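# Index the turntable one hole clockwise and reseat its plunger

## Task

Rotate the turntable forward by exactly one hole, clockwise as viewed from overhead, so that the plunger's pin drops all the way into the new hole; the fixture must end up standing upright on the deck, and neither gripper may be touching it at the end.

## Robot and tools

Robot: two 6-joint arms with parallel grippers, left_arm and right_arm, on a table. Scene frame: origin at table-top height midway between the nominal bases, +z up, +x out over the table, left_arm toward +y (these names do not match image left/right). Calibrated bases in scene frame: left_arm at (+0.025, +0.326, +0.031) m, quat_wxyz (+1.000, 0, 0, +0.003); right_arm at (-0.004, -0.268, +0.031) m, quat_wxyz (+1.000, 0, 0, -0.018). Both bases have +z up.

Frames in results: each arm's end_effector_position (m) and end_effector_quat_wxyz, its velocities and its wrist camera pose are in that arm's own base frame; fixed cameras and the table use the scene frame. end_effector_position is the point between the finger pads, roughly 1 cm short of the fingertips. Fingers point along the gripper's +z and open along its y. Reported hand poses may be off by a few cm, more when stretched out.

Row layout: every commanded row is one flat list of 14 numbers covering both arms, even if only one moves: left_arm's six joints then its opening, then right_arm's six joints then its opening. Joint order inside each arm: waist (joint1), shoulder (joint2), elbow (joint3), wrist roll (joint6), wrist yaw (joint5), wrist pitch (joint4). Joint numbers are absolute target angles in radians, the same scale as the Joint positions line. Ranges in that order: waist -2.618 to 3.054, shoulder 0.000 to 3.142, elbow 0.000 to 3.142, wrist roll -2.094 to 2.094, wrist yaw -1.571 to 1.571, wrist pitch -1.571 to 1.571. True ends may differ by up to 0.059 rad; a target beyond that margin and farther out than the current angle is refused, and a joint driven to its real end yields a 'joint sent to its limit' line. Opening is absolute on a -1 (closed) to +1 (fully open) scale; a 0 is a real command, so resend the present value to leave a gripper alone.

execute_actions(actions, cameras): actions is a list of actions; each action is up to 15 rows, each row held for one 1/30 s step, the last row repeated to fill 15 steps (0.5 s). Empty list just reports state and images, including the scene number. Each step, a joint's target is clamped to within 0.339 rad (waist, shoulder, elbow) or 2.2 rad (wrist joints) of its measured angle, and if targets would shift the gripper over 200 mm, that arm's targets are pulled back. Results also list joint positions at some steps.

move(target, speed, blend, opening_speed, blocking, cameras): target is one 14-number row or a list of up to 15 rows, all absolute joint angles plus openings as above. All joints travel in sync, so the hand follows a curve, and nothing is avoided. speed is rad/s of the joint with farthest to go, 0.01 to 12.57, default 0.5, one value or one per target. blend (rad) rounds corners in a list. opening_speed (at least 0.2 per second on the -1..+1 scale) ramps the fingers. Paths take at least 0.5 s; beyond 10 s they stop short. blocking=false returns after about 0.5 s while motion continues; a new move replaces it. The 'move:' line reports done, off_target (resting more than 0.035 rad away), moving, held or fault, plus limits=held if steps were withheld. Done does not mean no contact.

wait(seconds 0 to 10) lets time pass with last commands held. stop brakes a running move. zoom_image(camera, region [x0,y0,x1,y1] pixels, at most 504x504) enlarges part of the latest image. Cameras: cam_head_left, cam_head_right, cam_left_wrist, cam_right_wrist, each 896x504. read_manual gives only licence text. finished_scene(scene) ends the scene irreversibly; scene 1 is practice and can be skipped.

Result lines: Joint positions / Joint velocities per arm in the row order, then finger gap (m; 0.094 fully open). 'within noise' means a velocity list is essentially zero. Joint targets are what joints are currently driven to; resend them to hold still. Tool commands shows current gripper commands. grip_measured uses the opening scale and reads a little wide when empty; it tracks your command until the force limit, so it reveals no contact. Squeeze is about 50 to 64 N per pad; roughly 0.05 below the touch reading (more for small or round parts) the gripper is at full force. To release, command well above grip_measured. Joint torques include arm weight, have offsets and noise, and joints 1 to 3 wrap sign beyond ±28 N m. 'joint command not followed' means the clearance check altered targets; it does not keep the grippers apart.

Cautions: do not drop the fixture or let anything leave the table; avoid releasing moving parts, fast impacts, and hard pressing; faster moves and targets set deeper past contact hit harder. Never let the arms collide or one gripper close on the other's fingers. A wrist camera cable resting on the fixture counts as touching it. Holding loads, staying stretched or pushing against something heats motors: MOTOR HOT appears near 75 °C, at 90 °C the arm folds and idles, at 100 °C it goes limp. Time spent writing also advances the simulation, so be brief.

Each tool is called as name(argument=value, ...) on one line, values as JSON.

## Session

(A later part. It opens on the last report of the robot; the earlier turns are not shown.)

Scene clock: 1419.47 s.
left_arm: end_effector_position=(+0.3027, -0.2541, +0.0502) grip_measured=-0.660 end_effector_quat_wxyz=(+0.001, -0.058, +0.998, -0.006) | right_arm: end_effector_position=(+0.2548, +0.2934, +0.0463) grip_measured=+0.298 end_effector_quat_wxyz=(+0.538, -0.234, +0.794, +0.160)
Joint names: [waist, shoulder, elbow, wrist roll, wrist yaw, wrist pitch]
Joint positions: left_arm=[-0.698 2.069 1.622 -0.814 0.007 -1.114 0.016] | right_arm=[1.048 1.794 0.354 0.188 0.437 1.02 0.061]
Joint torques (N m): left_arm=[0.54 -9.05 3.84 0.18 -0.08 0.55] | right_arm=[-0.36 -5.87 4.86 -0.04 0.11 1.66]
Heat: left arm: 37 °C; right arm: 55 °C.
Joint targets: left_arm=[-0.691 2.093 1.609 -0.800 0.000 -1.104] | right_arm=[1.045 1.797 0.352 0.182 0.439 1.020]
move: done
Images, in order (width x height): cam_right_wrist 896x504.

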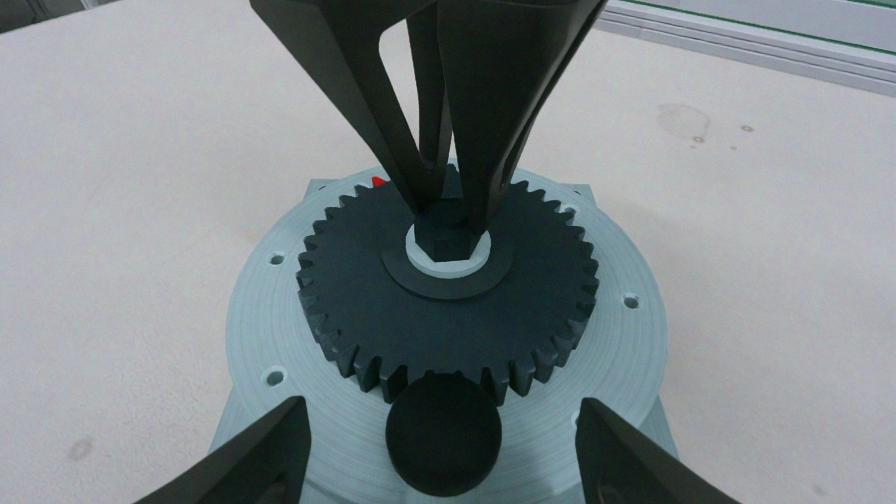

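move(target=[[-0.691, 2.0926, 1.609, -0.80, 0, -1.104, -0.85, 1.11, 1.666, 0.27, 0.218, 0.504, 0.965, 0.3], [-0.691, 2.0926, 1.609, -0.80, 0, -1.104, -0.85, 1.192, 1.483, 0.188, 0.256, 0.572, 0.84, 0.3], [-0.691, 2.0926, 1.609, -0.35, 0, -1.104, -0.85, 1.192, 1.483, 0.188, 0.256, 0.572, 0.84, 0.3]], speed=[0.3, 0.4, 0.3], cameras=["cam_right_wrist", "cam_left_wrist"])

zoom_image(camera="cam_right_wrist", region=[300, 100, 620, 460])

Scene clock: 1434.77 s.
left_arm: end_effector_position=(+0.3036, -0.2564, +0.0502) grip_measured=-0.657 end_effector_quat_wxyz=(+0.004, +0.151, +0.989, -0.010) | right_arm: end_effector_position=(+0.2085, +0.2638, +0.0644) grip_measured=+0.298 end_effector_quat_wxyz=(+0.538, -0.238, +0.793, +0.157)
Joint names: [waist, shoulder, elbow, wrist roll, wrist yaw, wrist pitch]
Joint positions: left_arm=[-0.698 2.069 1.622 -0.396 0.013 -1.106 0.016] | right_arm=[1.184 1.501 0.197 0.245 0.56 0.85 0.061]
Joint torques (N m): left_arm=[0.5 -9.09 3.84 0.54 -0.13 0.45] | right_arm=[0.72 -5.41 5.03 0.11 0.25 1.52]
Heat: left arm: 37 °C; right arm: 49 °C.
Joint targets: left_arm=[-0.691 2.093 1.609 -0.350 0.000 -1.104] | right_arm=[1.192 1.483 0.188 0.256 0.572 0.840]
move: off_target (left_arm); left_arm: the wrist roll is farthest, 0.046 rad from its target
Images, in order (width x height): cam_left_wrist 896x504, cam_right_wrist 896x504.

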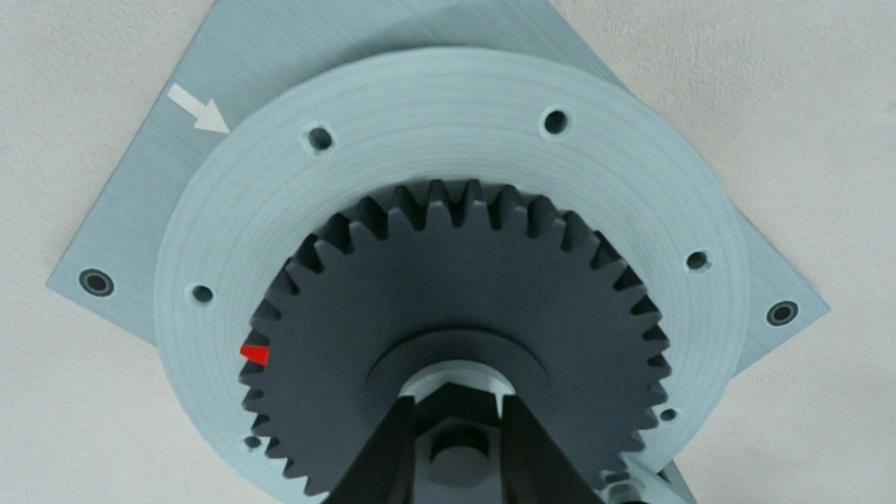

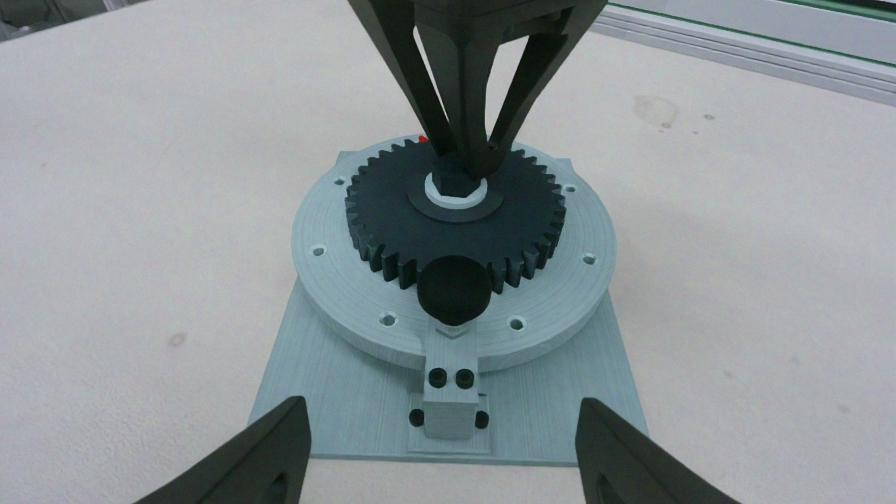

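Scaled by 1.400 from the camera's 896x504 image, which has a finer 1280x720 frame.

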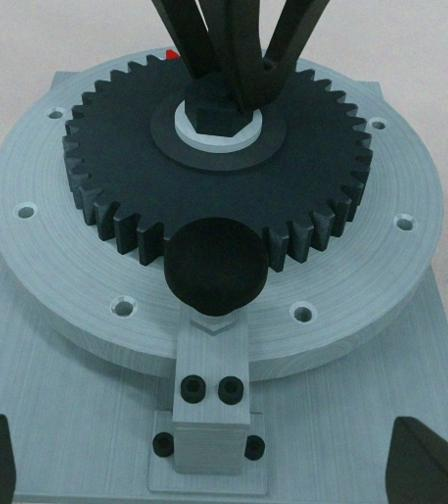

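zoom_image(camera="cam_left_wrist", region=[370, 340, 550, 504])

zoom_image(camera="cam_right_wrist", region=[400, 120, 520, 220])

Scaled by 2.800 from the camera's 896x504 image, which has a finer 1280x720 frame.

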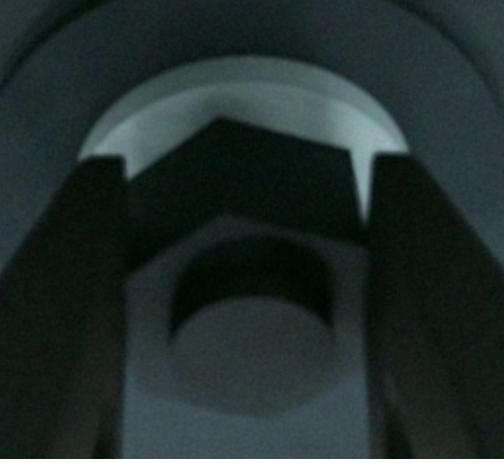

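Scaled by 4.200 from the camera's 896x504 image, which has a finer 1280x720 frame.

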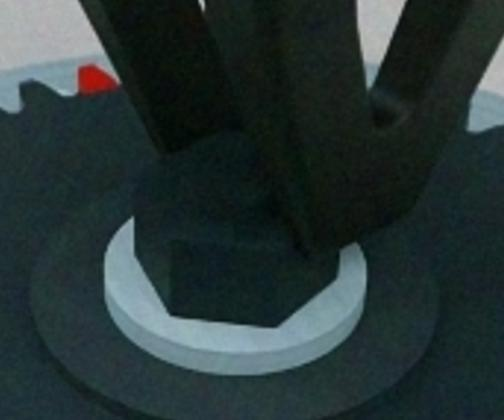

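move(target=[[-0.691, 2.0926, 1.609, -0.396, 0, -1.104, -0.85, 1.192, 1.483, 0.188, 0.256, 0.572, 0.84, 0.3], [-0.691, 2.0926, 1.609, -0.396, 0, -1.104, -0.3, 1.192, 1.483, 0.188, 0.256, 0.572, 0.84, 0.3], [-0.691, 2.0926, 1.598, -0.625, 0, -1.092, -0.3, 1.192, 1.483, 0.188, 0.256, 0.572, 0.84, 0.3]], speed=[0.3, 0.3, 0.3], cameras=["cam_right_wrist", "cam_left_wrist"])

zoom_image(camera="cam_left_wrist", region=[370, 340, 550, 504])

zoom_image(camera="cam_right_wrist", region=[400, 120, 520, 220])

Scene clock: 1497.90 s.
left_arm: end_effector_position=(+0.3015, -0.2539, +0.0476) grip_measured=-0.302 end_effector_quat_wxyz=(+0.000, +0.042, +0.999, -0.006) | right_arm: end_effector_position=(+0.2085, +0.2638, +0.0643) grip_measured=+0.298 end_effector_quat_wxyz=(+0.538, -0.238, +0.793, +0.157)
Joint names: [waist, shoulder, elbow, wrist roll, wrist yaw, wrist pitch]
Joint positions: left_arm=[-0.698 2.069 1.612 -0.614 0.01 -1.106 0.033] | right_arm=[1.184 1.501 0.197 0.245 0.56 0.849 0.061]
Joint torques (N m): left_arm=[0.55 -9.07 3.79 -0.12 -0.09 0.56] | right_arm=[0.72 -5.38 5 0.14 0.24 1.53]
Heat: left arm: 37 °C; right arm: 45 °C.
Joint targets: left_arm=[-0.691 2.093 1.598 -0.625 0.000 -1.092] | right_arm=[1.192 1.483 0.188 0.256 0.572 0.840]
move: done
Images, in order (width x height): cam_left_wrist 896x504, cam_right_wrist 896x504.

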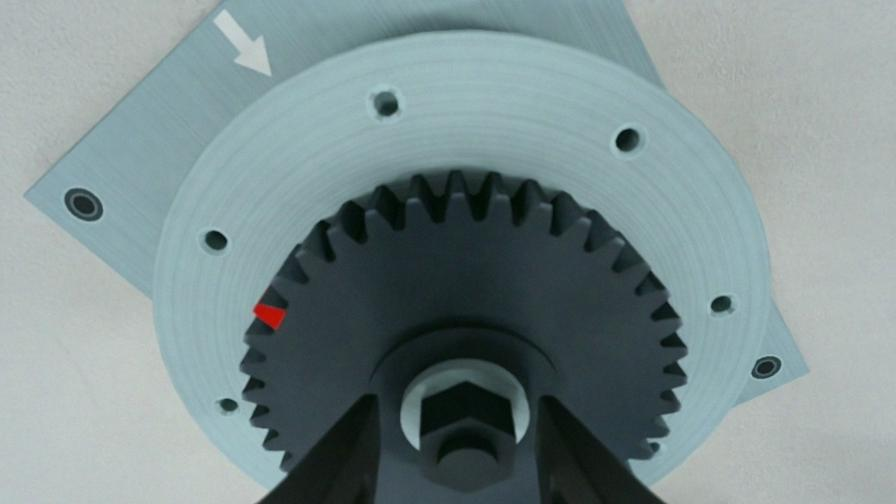

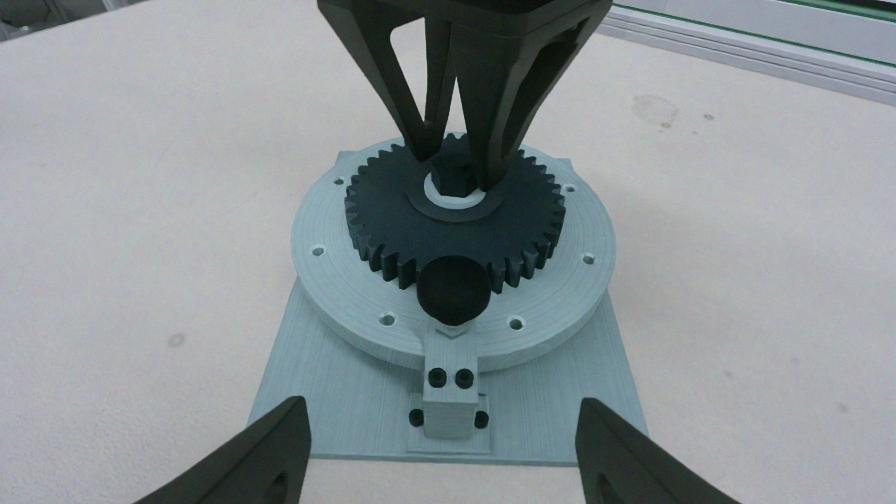

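Scaled by 2.800 from the camera's 896x504 image, which has a finer 1280x720 frame.

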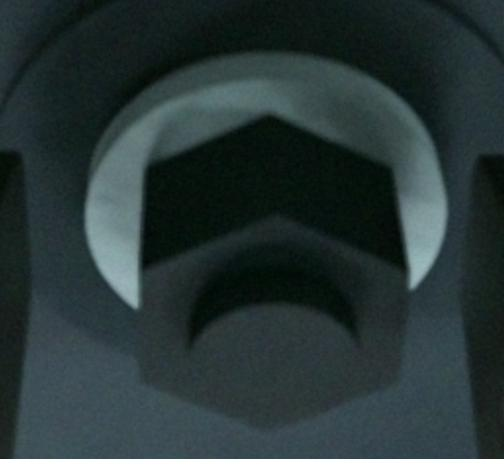

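Scaled by 4.200 from the camera's 896x504 image, which has a finer 1280x720 frame.

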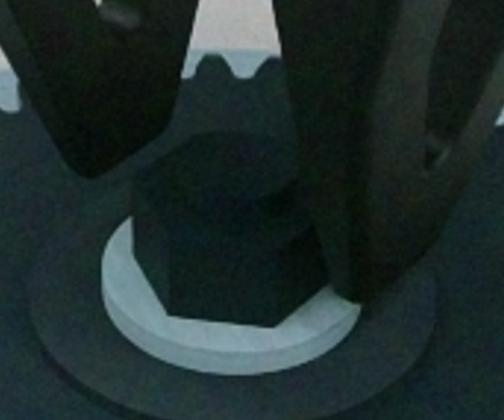

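move(target=[[-0.691, 2.0926, 1.598, -0.615, 0, -1.092, -0.9, 1.192, 1.483, 0.188, 0.256, 0.572, 0.84, 0.3]], speed=[0.3], opening_speed=0.5, cameras=["cam_left_wrist"])

move(target=[[-0.691, 2.0926, 1.598, -0.22, 0, -1.092, -0.9, 1.192, 1.483, 0.188, 0.256, 0.572, 0.84, 0.3]], speed=[0.3], cameras=["cam_left_wrist", "cam_right_wrist"])

zoom_image(camera="cam_left_wrist", region=[370, 340, 550, 504])

zoom_image(camera="cam_right_wrist", region=[300, 100, 620, 460])

Scene clock: 1514.23 s.
left_arm: end_effector_position=(+0.3018, -0.2552, +0.0476) grip_measured=-0.638 end_effector_quat_wxyz=(+0.000, +0.042, +0.999, -0.009) | right_arm: end_effector_position=(+0.2086, +0.2637, +0.0643) grip_measured=+0.298 end_effector_quat_wxyz=(+0.538, -0.238, +0.793, +0.156)
Joint names: [waist, shoulder, elbow, wrist roll, wrist yaw, wrist pitch]
Joint positions: left_arm=[-0.698 2.069 1.612 -0.615 0.015 -1.101 0.017] | right_arm=[1.184 1.501 0.197 0.245 0.56 0.849 0.061]
Joint torques (N m): left_arm=[0.5 -9.06 3.84 0.02 -0.13 0.53] | right_arm=[0.7 -5.37 4.98 0.13 0.22 1.52]
Heat: left arm: 37 °C; right arm: 45 °C.
Joint targets: left_arm=[-0.691 2.093 1.598 -0.615 0.000 -1.092] | right_arm=[1.192 1.483 0.188 0.256 0.572 0.840]
move: done
Images, in order (width x height): cam_left_wrist 896x504.

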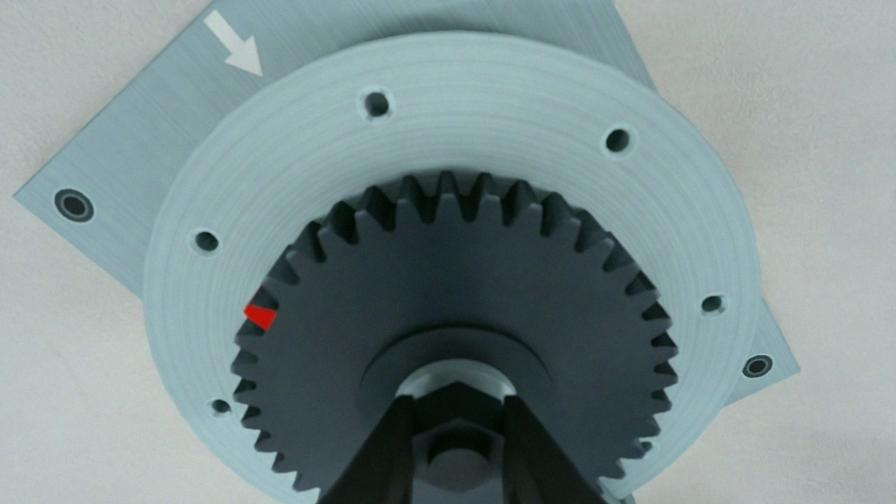

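Scene clock: 1516.43 s.
left_arm: end_effector_position=(+0.3128, -0.2625, +0.0478) grip_measured=-0.898 end_effector_quat_wxyz=(+0.027, +0.231, +0.972, -0.017) | right_arm: end_effector_position=(+0.2086, +0.2637, +0.0643) grip_measured=+0.298 end_effector_quat_wxyz=(+0.538, -0.238, +0.793, +0.156)
Joint names: [waist, shoulder, elbow, wrist roll, wrist yaw, wrist pitch]
Joint positions: left_arm=[-0.698 2.071 1.612 -0.232 0.006 -1.049 0.005] | right_arm=[1.184 1.501 0.197 0.245 0.56 0.849 0.061]
Joint torques (N m): left_arm=[0.49 -9.31 3.85 0.12 -0.06 0.03] | right_arm=[0.66 -5.41 4.97 0.13 0.25 1.53]
Heat: left arm: 37 °C; right arm: 45 °C.
Joint targets: left_arm=[-0.691 2.092 1.598 -0.220 0.000 -1.092] | right_arm=[1.192 1.483 0.188 0.256 0.572 0.840]
move: off_target (left_arm); left_arm: the wrist pitch is farthest, 0.043 rad from its target
Images, in order (width x height): cam_left_wrist 896x504, cam_right_wrist 896x504.

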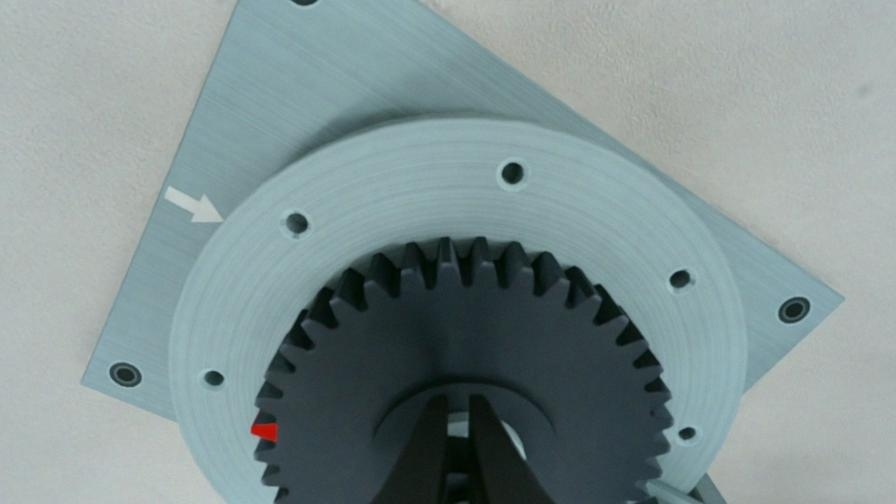

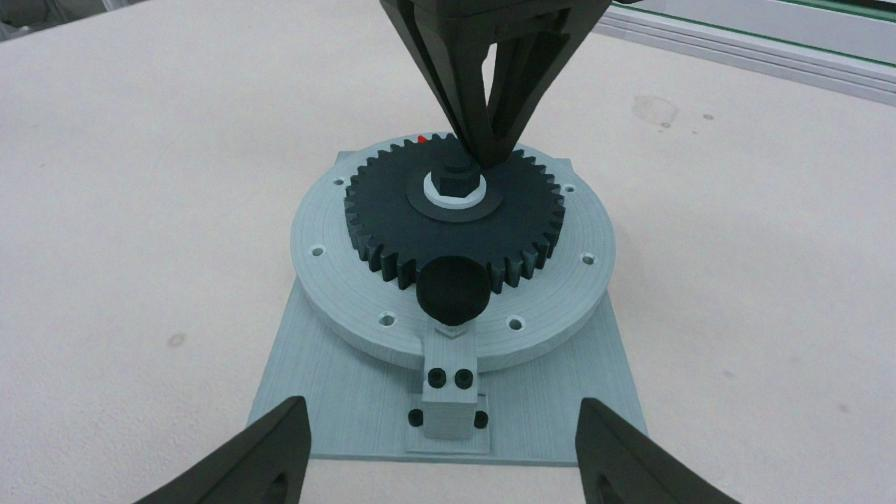

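Scaled by 2.800 from the camera's 896x504 image, which has a finer 1280x720 frame.

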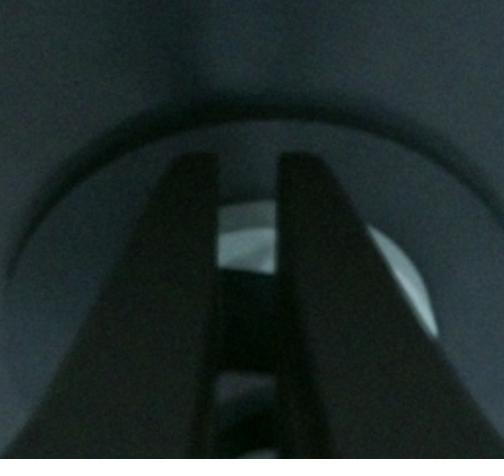

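Scaled by 1.400 from the camera's 896x504 image, which has a finer 1280x720 frame.

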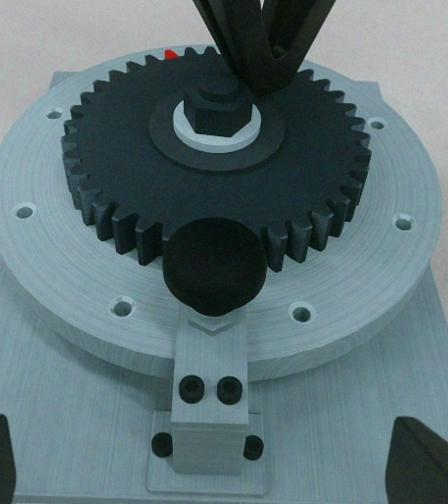

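move(target=[[-0.698, 2.06, 1.70, -0.23, 0, -1.17, -0.9, 1.192, 1.483, 0.188, 0.256, 0.572, 0.84, 0.3], [-0.698, 2.057, 1.72, -0.23, 0, -1.225, -0.9, 1.192, 1.483, 0.188, 0.256, 0.572, 0.84, 0.3], [-0.691, 2.057, 1.72, -0.625, 0, -1.225, 0.0, 1.192, 1.483, 0.188, 0.256, 0.572, 0.84, 0.3]], speed=[0.3, 0.3, 0.4], cameras=["cam_left_wrist", "cam_right_wrist"])

zoom_image(camera="cam_left_wrist", region=[360, 260, 560, 440])

Scene clock: 1631.73 s.
left_arm: end_effector_position=(+0.3002, -0.2519, +0.0670) grip_measured=-0.002 end_effector_quat_wxyz=(-0.009, +0.042, +0.999, +0.003) | right_arm: end_effector_position=(+0.2086, +0.2637, +0.0643) grip_measured=+0.298 end_effector_quat_wxyz=(+0.538, -0.238, +0.793, +0.156)
Joint names: [waist, shoulder, elbow, wrist roll, wrist yaw, wrist pitch]
Joint positions: left_arm=[-0.698 2.071 1.692 -0.614 0.006 -1.209 0.047] | right_arm=[1.184 1.501 0.197 0.245 0.56 0.849 0.061]
Joint torques (N m): left_arm=[0.51 -12.51 7.1 -0.12 -0.06 0.18] | right_arm=[0.73 -5.39 4.97 0.13 0.24 1.53]
Heat: left arm: 36 °C; right arm: 42 °C.
Joint targets: left_arm=[-0.691 2.057 1.720 -0.625 0.000 -1.225] | right_arm=[1.192 1.483 0.188 0.256 0.572 0.840]
move: done
Images, in order (width x height): cam_left_wrist 896x504, cam_right_wrist 896x504.

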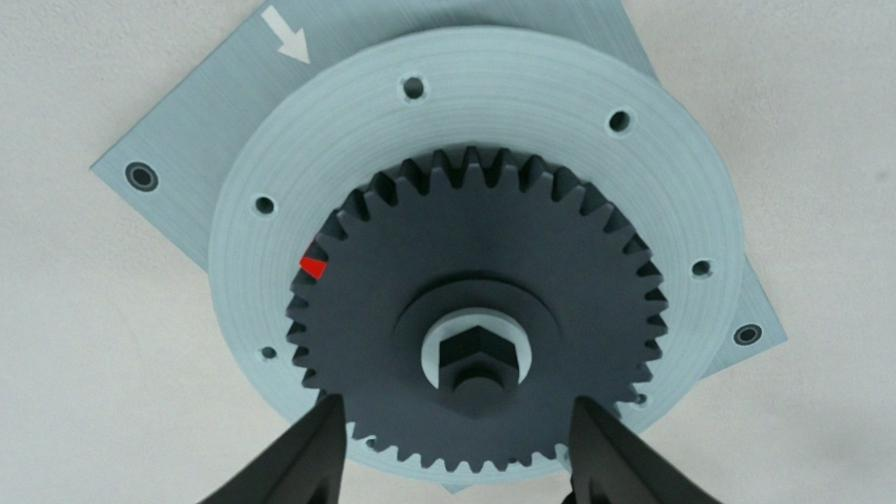

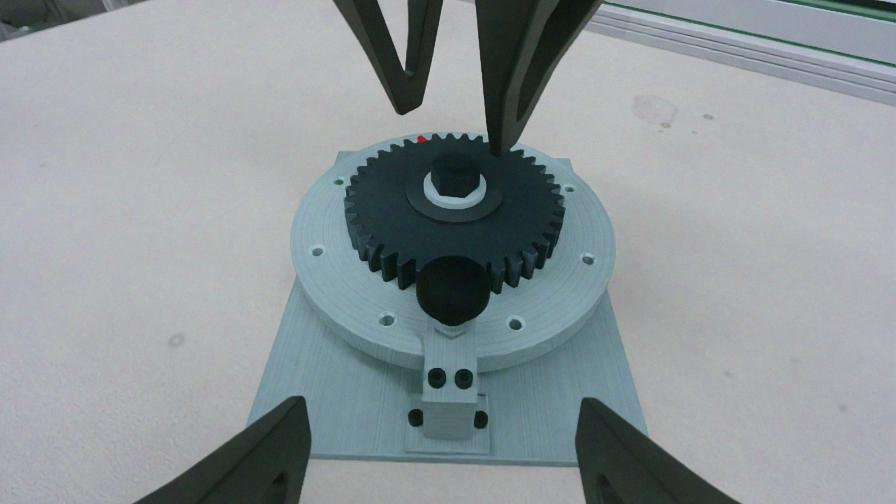

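Scaled by 2.520 from the camera's 896x504 image, which has a finer 1280x720 frame.

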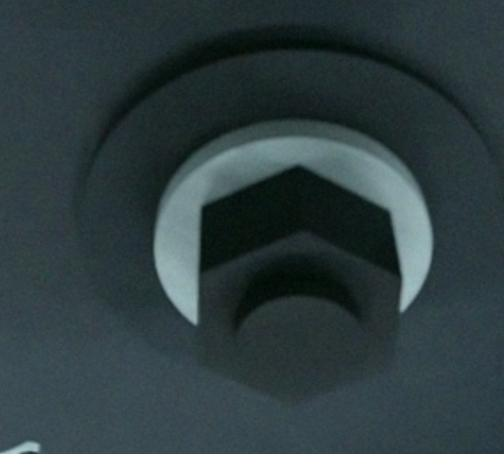

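move(target=[[-0.713, 2.094, 1.651, -0.625, 0, -1.1436, 0.0, 1.105, 1.675, 0.285, 0.209, 0.493, 0.960, 0.3]], speed=[0.3], cameras=["cam_left_wrist", "cam_right_wrist"])

zoom_image(camera="cam_left_wrist", region=[360, 300, 560, 480])

zoom_image(camera="cam_right_wrist", region=[340, 120, 560, 420])

Scene clock: 1667.33 s.
left_arm: end_effector_position=(+0.3009, -0.2570, +0.0601) grip_measured=-0.002 end_effector_quat_wxyz=(-0.001, +0.046, +0.999, -0.003) | right_arm: end_effector_position=(+0.2315, +0.2773, +0.0541) grip_measured=+0.298 end_effector_quat_wxyz=(+0.538, -0.234, +0.795, +0.154)
Joint names: [waist, shoulder, elbow, wrist roll, wrist yaw, wrist pitch]
Joint positions: left_arm=[-0.707 2.071 1.664 -0.615 0.006 -1.161 0.047] | right_arm=[1.113 1.662 0.269 0.218 0.504 0.951 0.061]
Joint torques (N m): left_arm=[-0.54 -9.07 3.9 -0.11 -0.06 0.63] | right_arm=[-0.85 -4.12 6.82 -0.05 0 1.69]
Heat: left arm: 37 °C; right arm: 41 °C.
Joint targets: left_arm=[-0.713 2.094 1.651 -0.625 0.000 -1.143] | right_arm=[1.105 1.675 0.285 0.209 0.493 0.960]
move: done
Images, in order (width x height): cam_left_wrist 896x504, cam_right_wrist 896x504.

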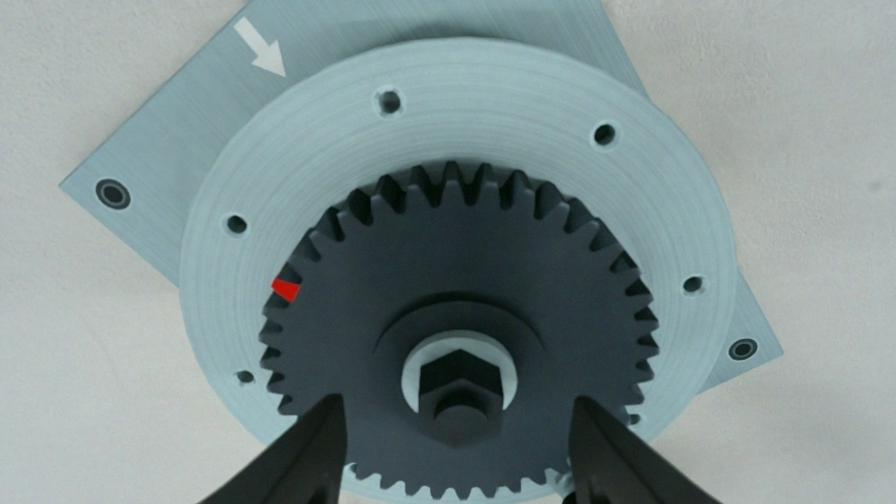

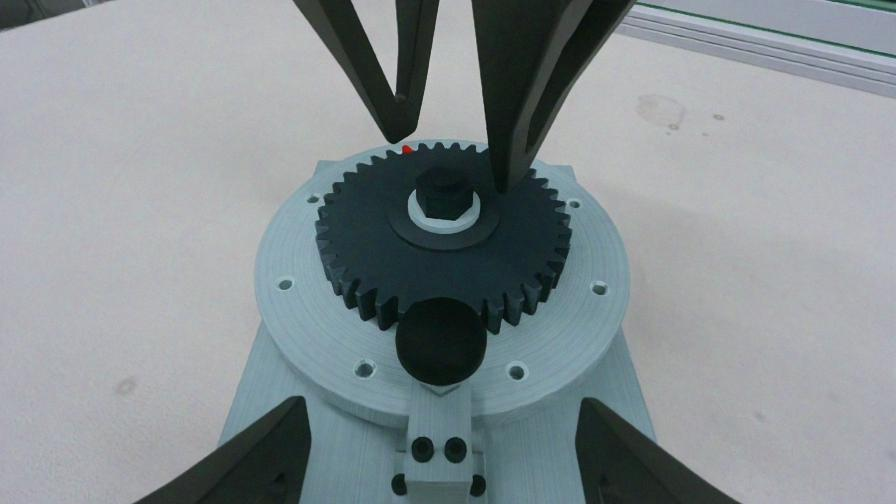

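Scaled by 2.520 from the camera's 896x504 image, which has a finer 1280x720 frame.

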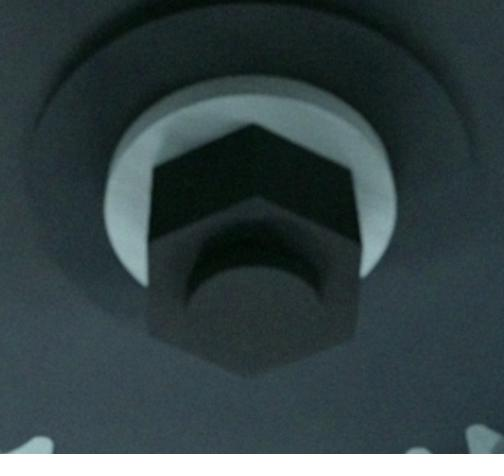

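Scaled by 1.680 from the camera's 896x504 image, which has a finer 1280x720 frame.

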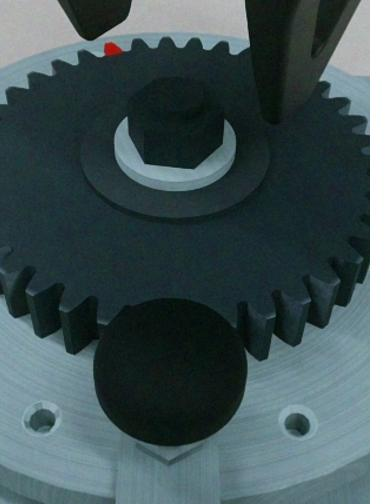

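move(target=[[-0.713, 2.098, 1.613, -0.625, 0, -1.104, -0.2, 1.045, 1.8103, 0.366, 0.182, 0.4386, 1.0375, 0.3]], speed=[0.25], cameras=["cam_left_wrist", "cam_right_wrist"])

zoom_image(camera="cam_left_wrist", region=[360, 320, 560, 500])

zoom_image(camera="cam_right_wrist", region=[340, 120, 560, 420])

Scene clock: 1720.80 s.
left_arm: end_effector_position=(+0.2996, -0.2559, +0.0483) grip_measured=-0.198 end_effector_quat_wxyz=(-0.003, +0.046, +0.999, -0.002) | right_arm: end_effector_position=(+0.2549, +0.2924, +0.0474) grip_measured=+0.298 end_effector_quat_wxyz=(+0.542, -0.230, +0.793, +0.158)
Joint names: [waist, shoulder, elbow, wrist roll, wrist yaw, wrist pitch]
Joint positions: left_arm=[-0.707 2.077 1.626 -0.616 0.006 -1.122 0.038] | right_arm=[1.052 1.795 0.351 0.19 0.45 1.029 0.061]
Joint torques (N m): left_arm=[-0.58 -9.35 3.85 -0.1 -0.05 0.61] | right_arm=[-0.8 -4.89 6.46 -0.07 -0.02 1.73]
Heat: left arm: 36 °C; right arm: 40 °C.
Joint targets: left_arm=[-0.713 2.098 1.613 -0.625 0.000 -1.104] | right_arm=[1.045 1.810 0.366 0.182 0.439 1.037]
move: done
Images, in order (width x height): cam_left_wrist 896x504, cam_right_wrist 896x504.

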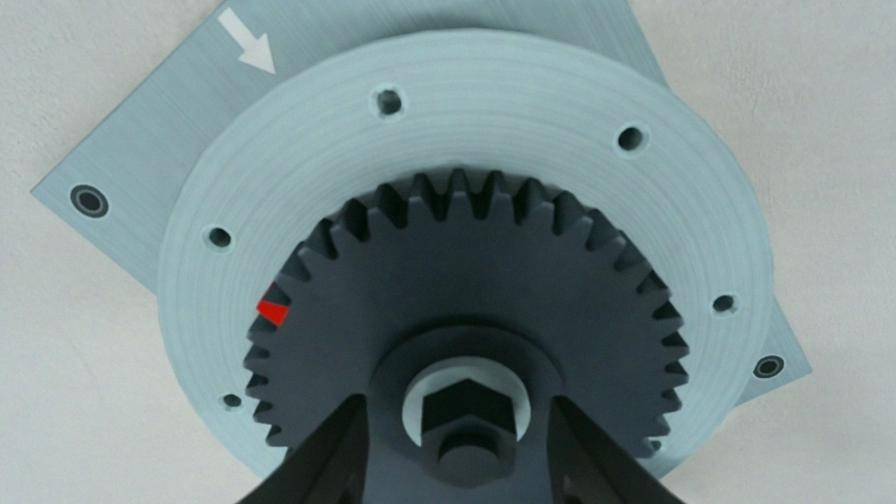

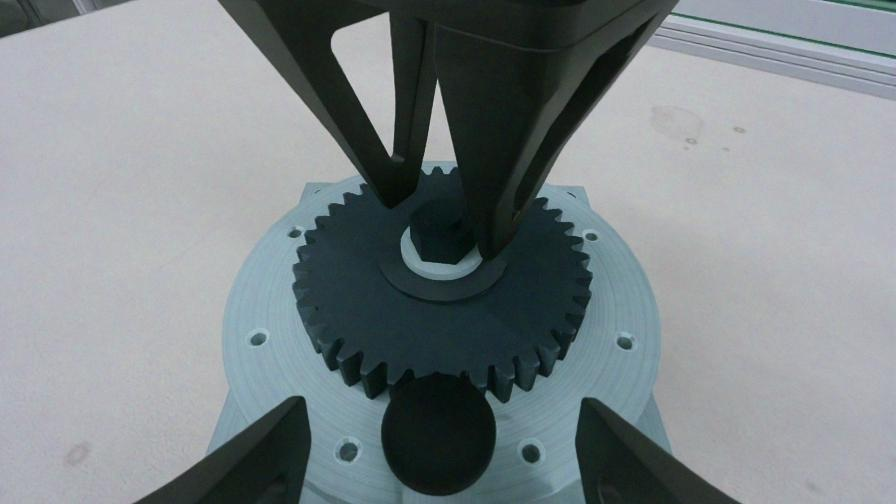

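Scaled by 2.520 from the camera's 896x504 image, which has a finer 1280x720 frame.

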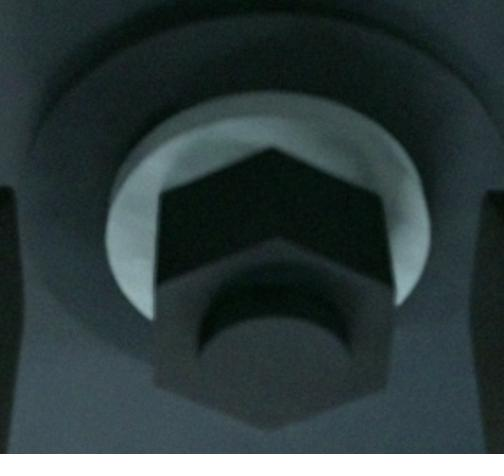

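Scaled by 1.680 from the camera's 896x504 image, which has a finer 1280x720 frame.

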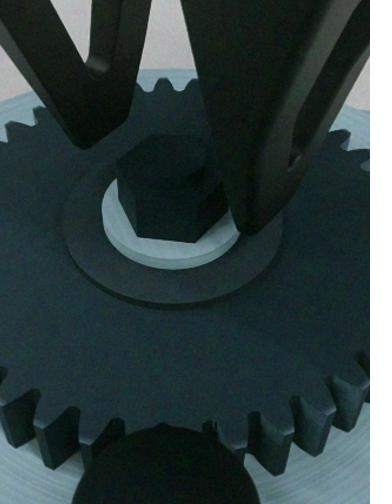

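move(target=[[-0.720, 2.098, 1.613, -0.625, 0, -1.104, -0.2, 1.045, 1.8103, 0.366, 0.182, 0.4386, 1.0375, 0.3], [-0.720, 2.098, 1.613, -0.625, 0, -1.104, -0.9, 1.045, 1.8103, 0.366, 0.182, 0.4386, 1.0375, -0.75]], speed=[0.25, 0.25], opening_speed=0.6, cameras=["cam_left_wrist", "cam_right_wrist"])

zoom_image(camera="cam_left_wrist", region=[360, 320, 560, 500])

zoom_image(camera="cam_right_wrist", region=[340, 120, 560, 420])

Scene clock: 1741.37 s.
left_arm: end_effector_position=(+0.2980, -0.2579, +0.0483) grip_measured=-0.637 end_effector_quat_wxyz=(-0.002, +0.049, +0.999, -0.002) | right_arm: end_effector_position=(+0.2547, +0.2930, +0.0476) grip_measured=-0.499 end_effector_quat_wxyz=(+0.542, -0.231, +0.792, +0.159)
Joint names: [waist, shoulder, elbow, wrist roll, wrist yaw, wrist pitch]
Joint positions: left_arm=[-0.713 2.077 1.626 -0.616 0.006 -1.121 0.017] | right_arm=[1.052 1.795 0.351 0.19 0.447 1.03 0.024]
Joint torques (N m): left_arm=[-0.59 -9.28 3.88 -0.09 -0.07 0.6] | right_arm=[-0.79 -4.92 6.45 -0.06 0 1.72]
Heat: left arm: 36 °C; right arm: 41 °C.
Joint targets: left_arm=[-0.720 2.098 1.613 -0.625 0.000 -1.104] | right_arm=[1.045 1.810 0.366 0.182 0.438 1.038]
move: done
Images, in order (width x height): cam_left_wrist 896x504, cam_right_wrist 896x504.

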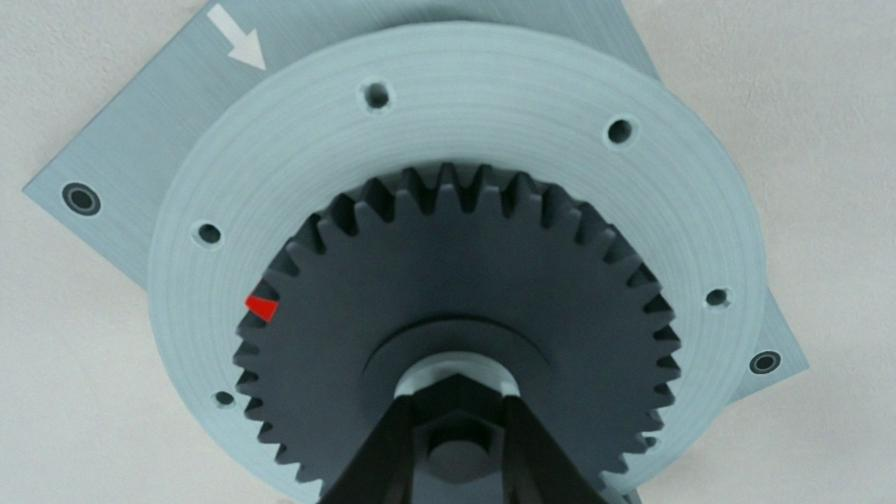

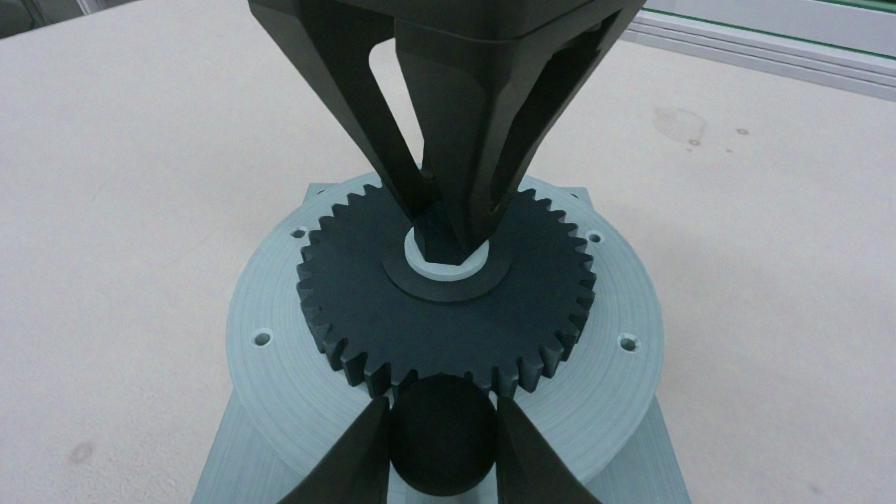

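Scaled by 2.520 from the camera's 896x504 image, which has a finer 1280x720 frame.

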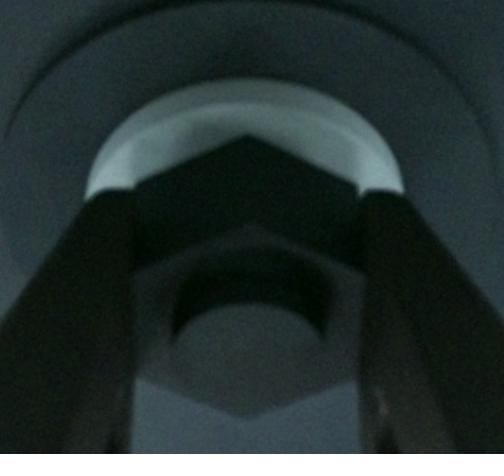

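Scaled by 1.680 from the camera's 896x504 image, which has a finer 1280x720 frame.

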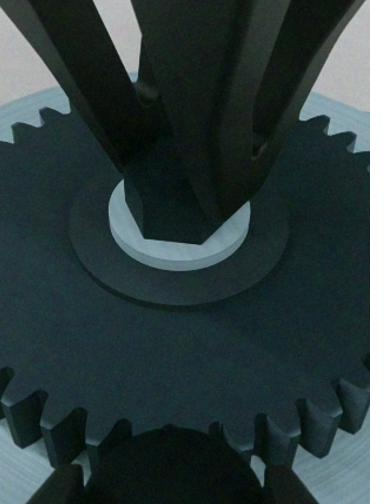

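move(target=[[-0.720, 2.098, 1.613, -0.625, 0, -1.104, -0.9, 1.045, 1.738, 0.390, 0.182, 0.4386, 1.30, -0.75], [-0.720, 2.098, 1.613, -0.20, 0, -1.104, -0.9, 1.045, 1.738, 0.390, 0.182, 0.4386, 1.30, -0.75], [-0.720, 2.098, 1.613, -0.20, 0, -1.104, -0.9, 1.045, 1.815, 0.352, 0.182, 0.4386, 1.02, -0.75]], speed=[0.25, 0.4, 0.3], cameras=["cam_left_wrist", "cam_right_wrist"])

zoom_image(camera="cam_left_wrist", region=[360, 320, 560, 500])

zoom_image(camera="cam_right_wrist", region=[200, 180, 700, 504])

Scene clock: 1755.60 s.
left_arm: end_effector_position=(+0.2983, -0.2582, +0.0483) grip_measured=-0.638 end_effector_quat_wxyz=(-0.001, +0.242, +0.970, -0.003) | right_arm: end_effector_position=(+0.2546, +0.2934, +0.0476) grip_measured=-0.499 end_effector_quat_wxyz=(+0.541, -0.233, +0.792, +0.161)
Joint names: [waist, shoulder, elbow, wrist roll, wrist yaw, wrist pitch]
Joint positions: left_arm=[-0.713 2.077 1.626 -0.224 0.006 -1.12 0.017] | right_arm=[1.051 1.795 0.351 0.188 0.442 1.031 0.024]
Joint torques (N m): left_arm=[-0.57 -9.32 3.85 0.28 -0.06 0.58] | right_arm=[-0.61 -4.55 5.08 -0.05 0.04 1.56]
Heat: left arm: 36 °C; right arm: 44 °C.
Joint targets: left_arm=[-0.720 2.098 1.613 -0.200 0.000 -1.104] | right_arm=[1.045 1.815 0.352 0.182 0.439 1.020]
move: done
Images, in order (width x height): cam_left_wrist 896x504, cam_right_wrist 896x504.

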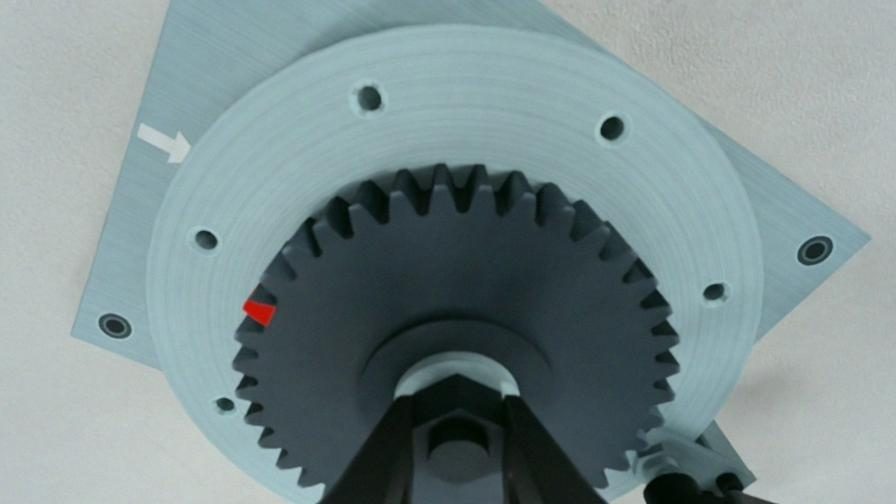

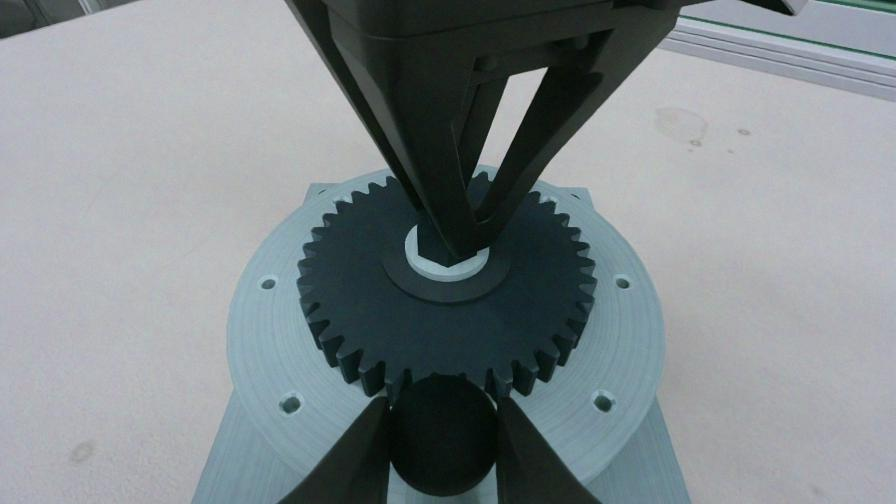

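Scaled by 2.520 from the camera's 896x504 image, which has a finer 1280x720 frame.

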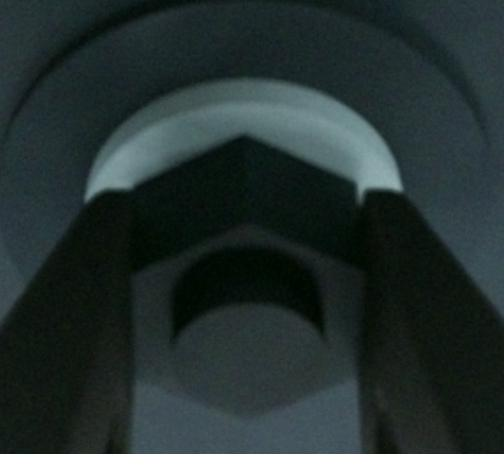

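Scaled by 1.008 from the camera's 896x504 image, which has a finer 1280x720 frame.

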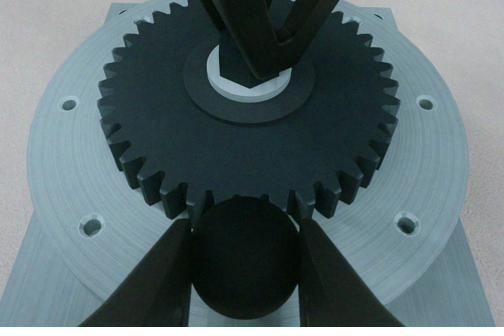

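move(target=[[-0.720, 2.098, 1.613, -0.20, 0, -1.104, -0.9, 1.045, 1.825, 0.345, 0.182, 0.4386, 0.98, -0.75], [-0.720, 2.098, 1.613, -0.10, 0, -1.104, -0.9, 1.045, 1.825, 0.345, 0.182, 0.4386, 0.98, -0.75]], speed=[0.3, 0.1], cameras=["cam_left_wrist", "cam_right_wrist"])

Scene clock: 1771.77 s.
left_arm: end_effector_position=(+0.2986, -0.2585, +0.0483) grip_measured=-0.638 end_effector_quat_wxyz=(+0.000, +0.278, +0.961, -0.003) | right_arm: end_effector_position=(+0.2547, +0.2929, +0.0467) grip_measured=-0.499 end_effector_quat_wxyz=(+0.541, -0.233, +0.793, +0.159)
Joint names: [waist, shoulder, elbow, wrist roll, wrist yaw, wrist pitch]
Joint positions: left_arm=[-0.713 2.077 1.626 -0.149 0.006 -1.118 0.017] | right_arm=[1.051 1.797 0.351 0.188 0.444 1.03 0.024]
Joint torques (N m): left_arm=[-0.57 -9.36 3.84 0.58 -0.07 0.57] | right_arm=[-0.58 -4.03 4.49 -0.03 0.03 1.23]
Heat: left arm: 36 °C; right arm: 42 °C.
Joint targets: left_arm=[-0.720 2.098 1.613 -0.100 0.000 -1.104] | right_arm=[1.045 1.825 0.345 0.182 0.439 0.980]
move: off_target (left_arm, right_arm); left_arm: the wrist roll is farthest, 0.049 rad from its target; right_arm: the wrist pitch is farthest, 0.050 rad from its target
Images, in order (width x height): cam_left_wrist 896x504, cam_right_wrist 896x504.

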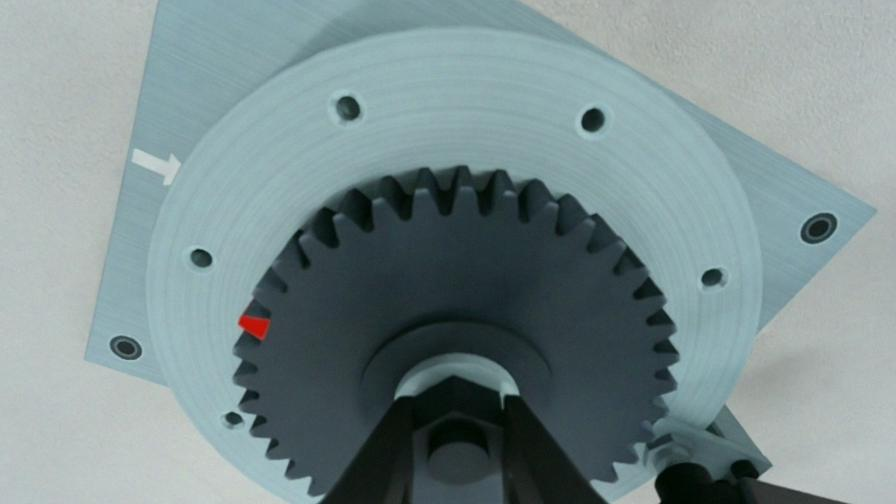

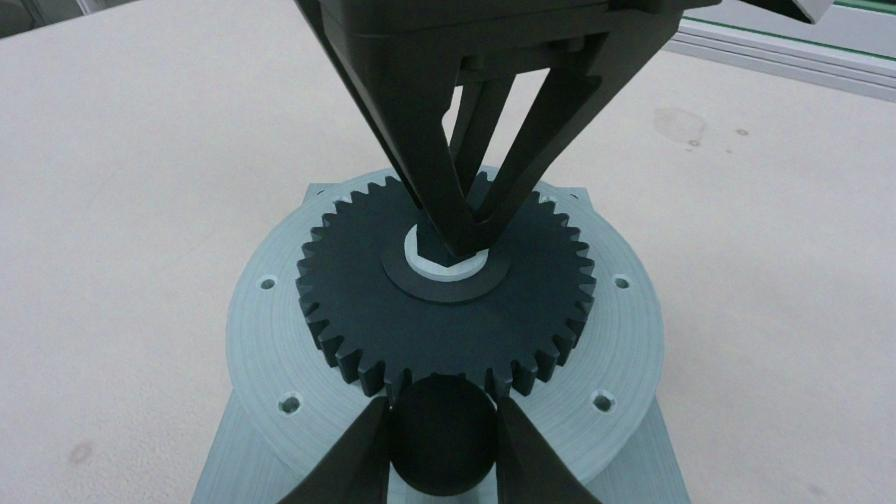

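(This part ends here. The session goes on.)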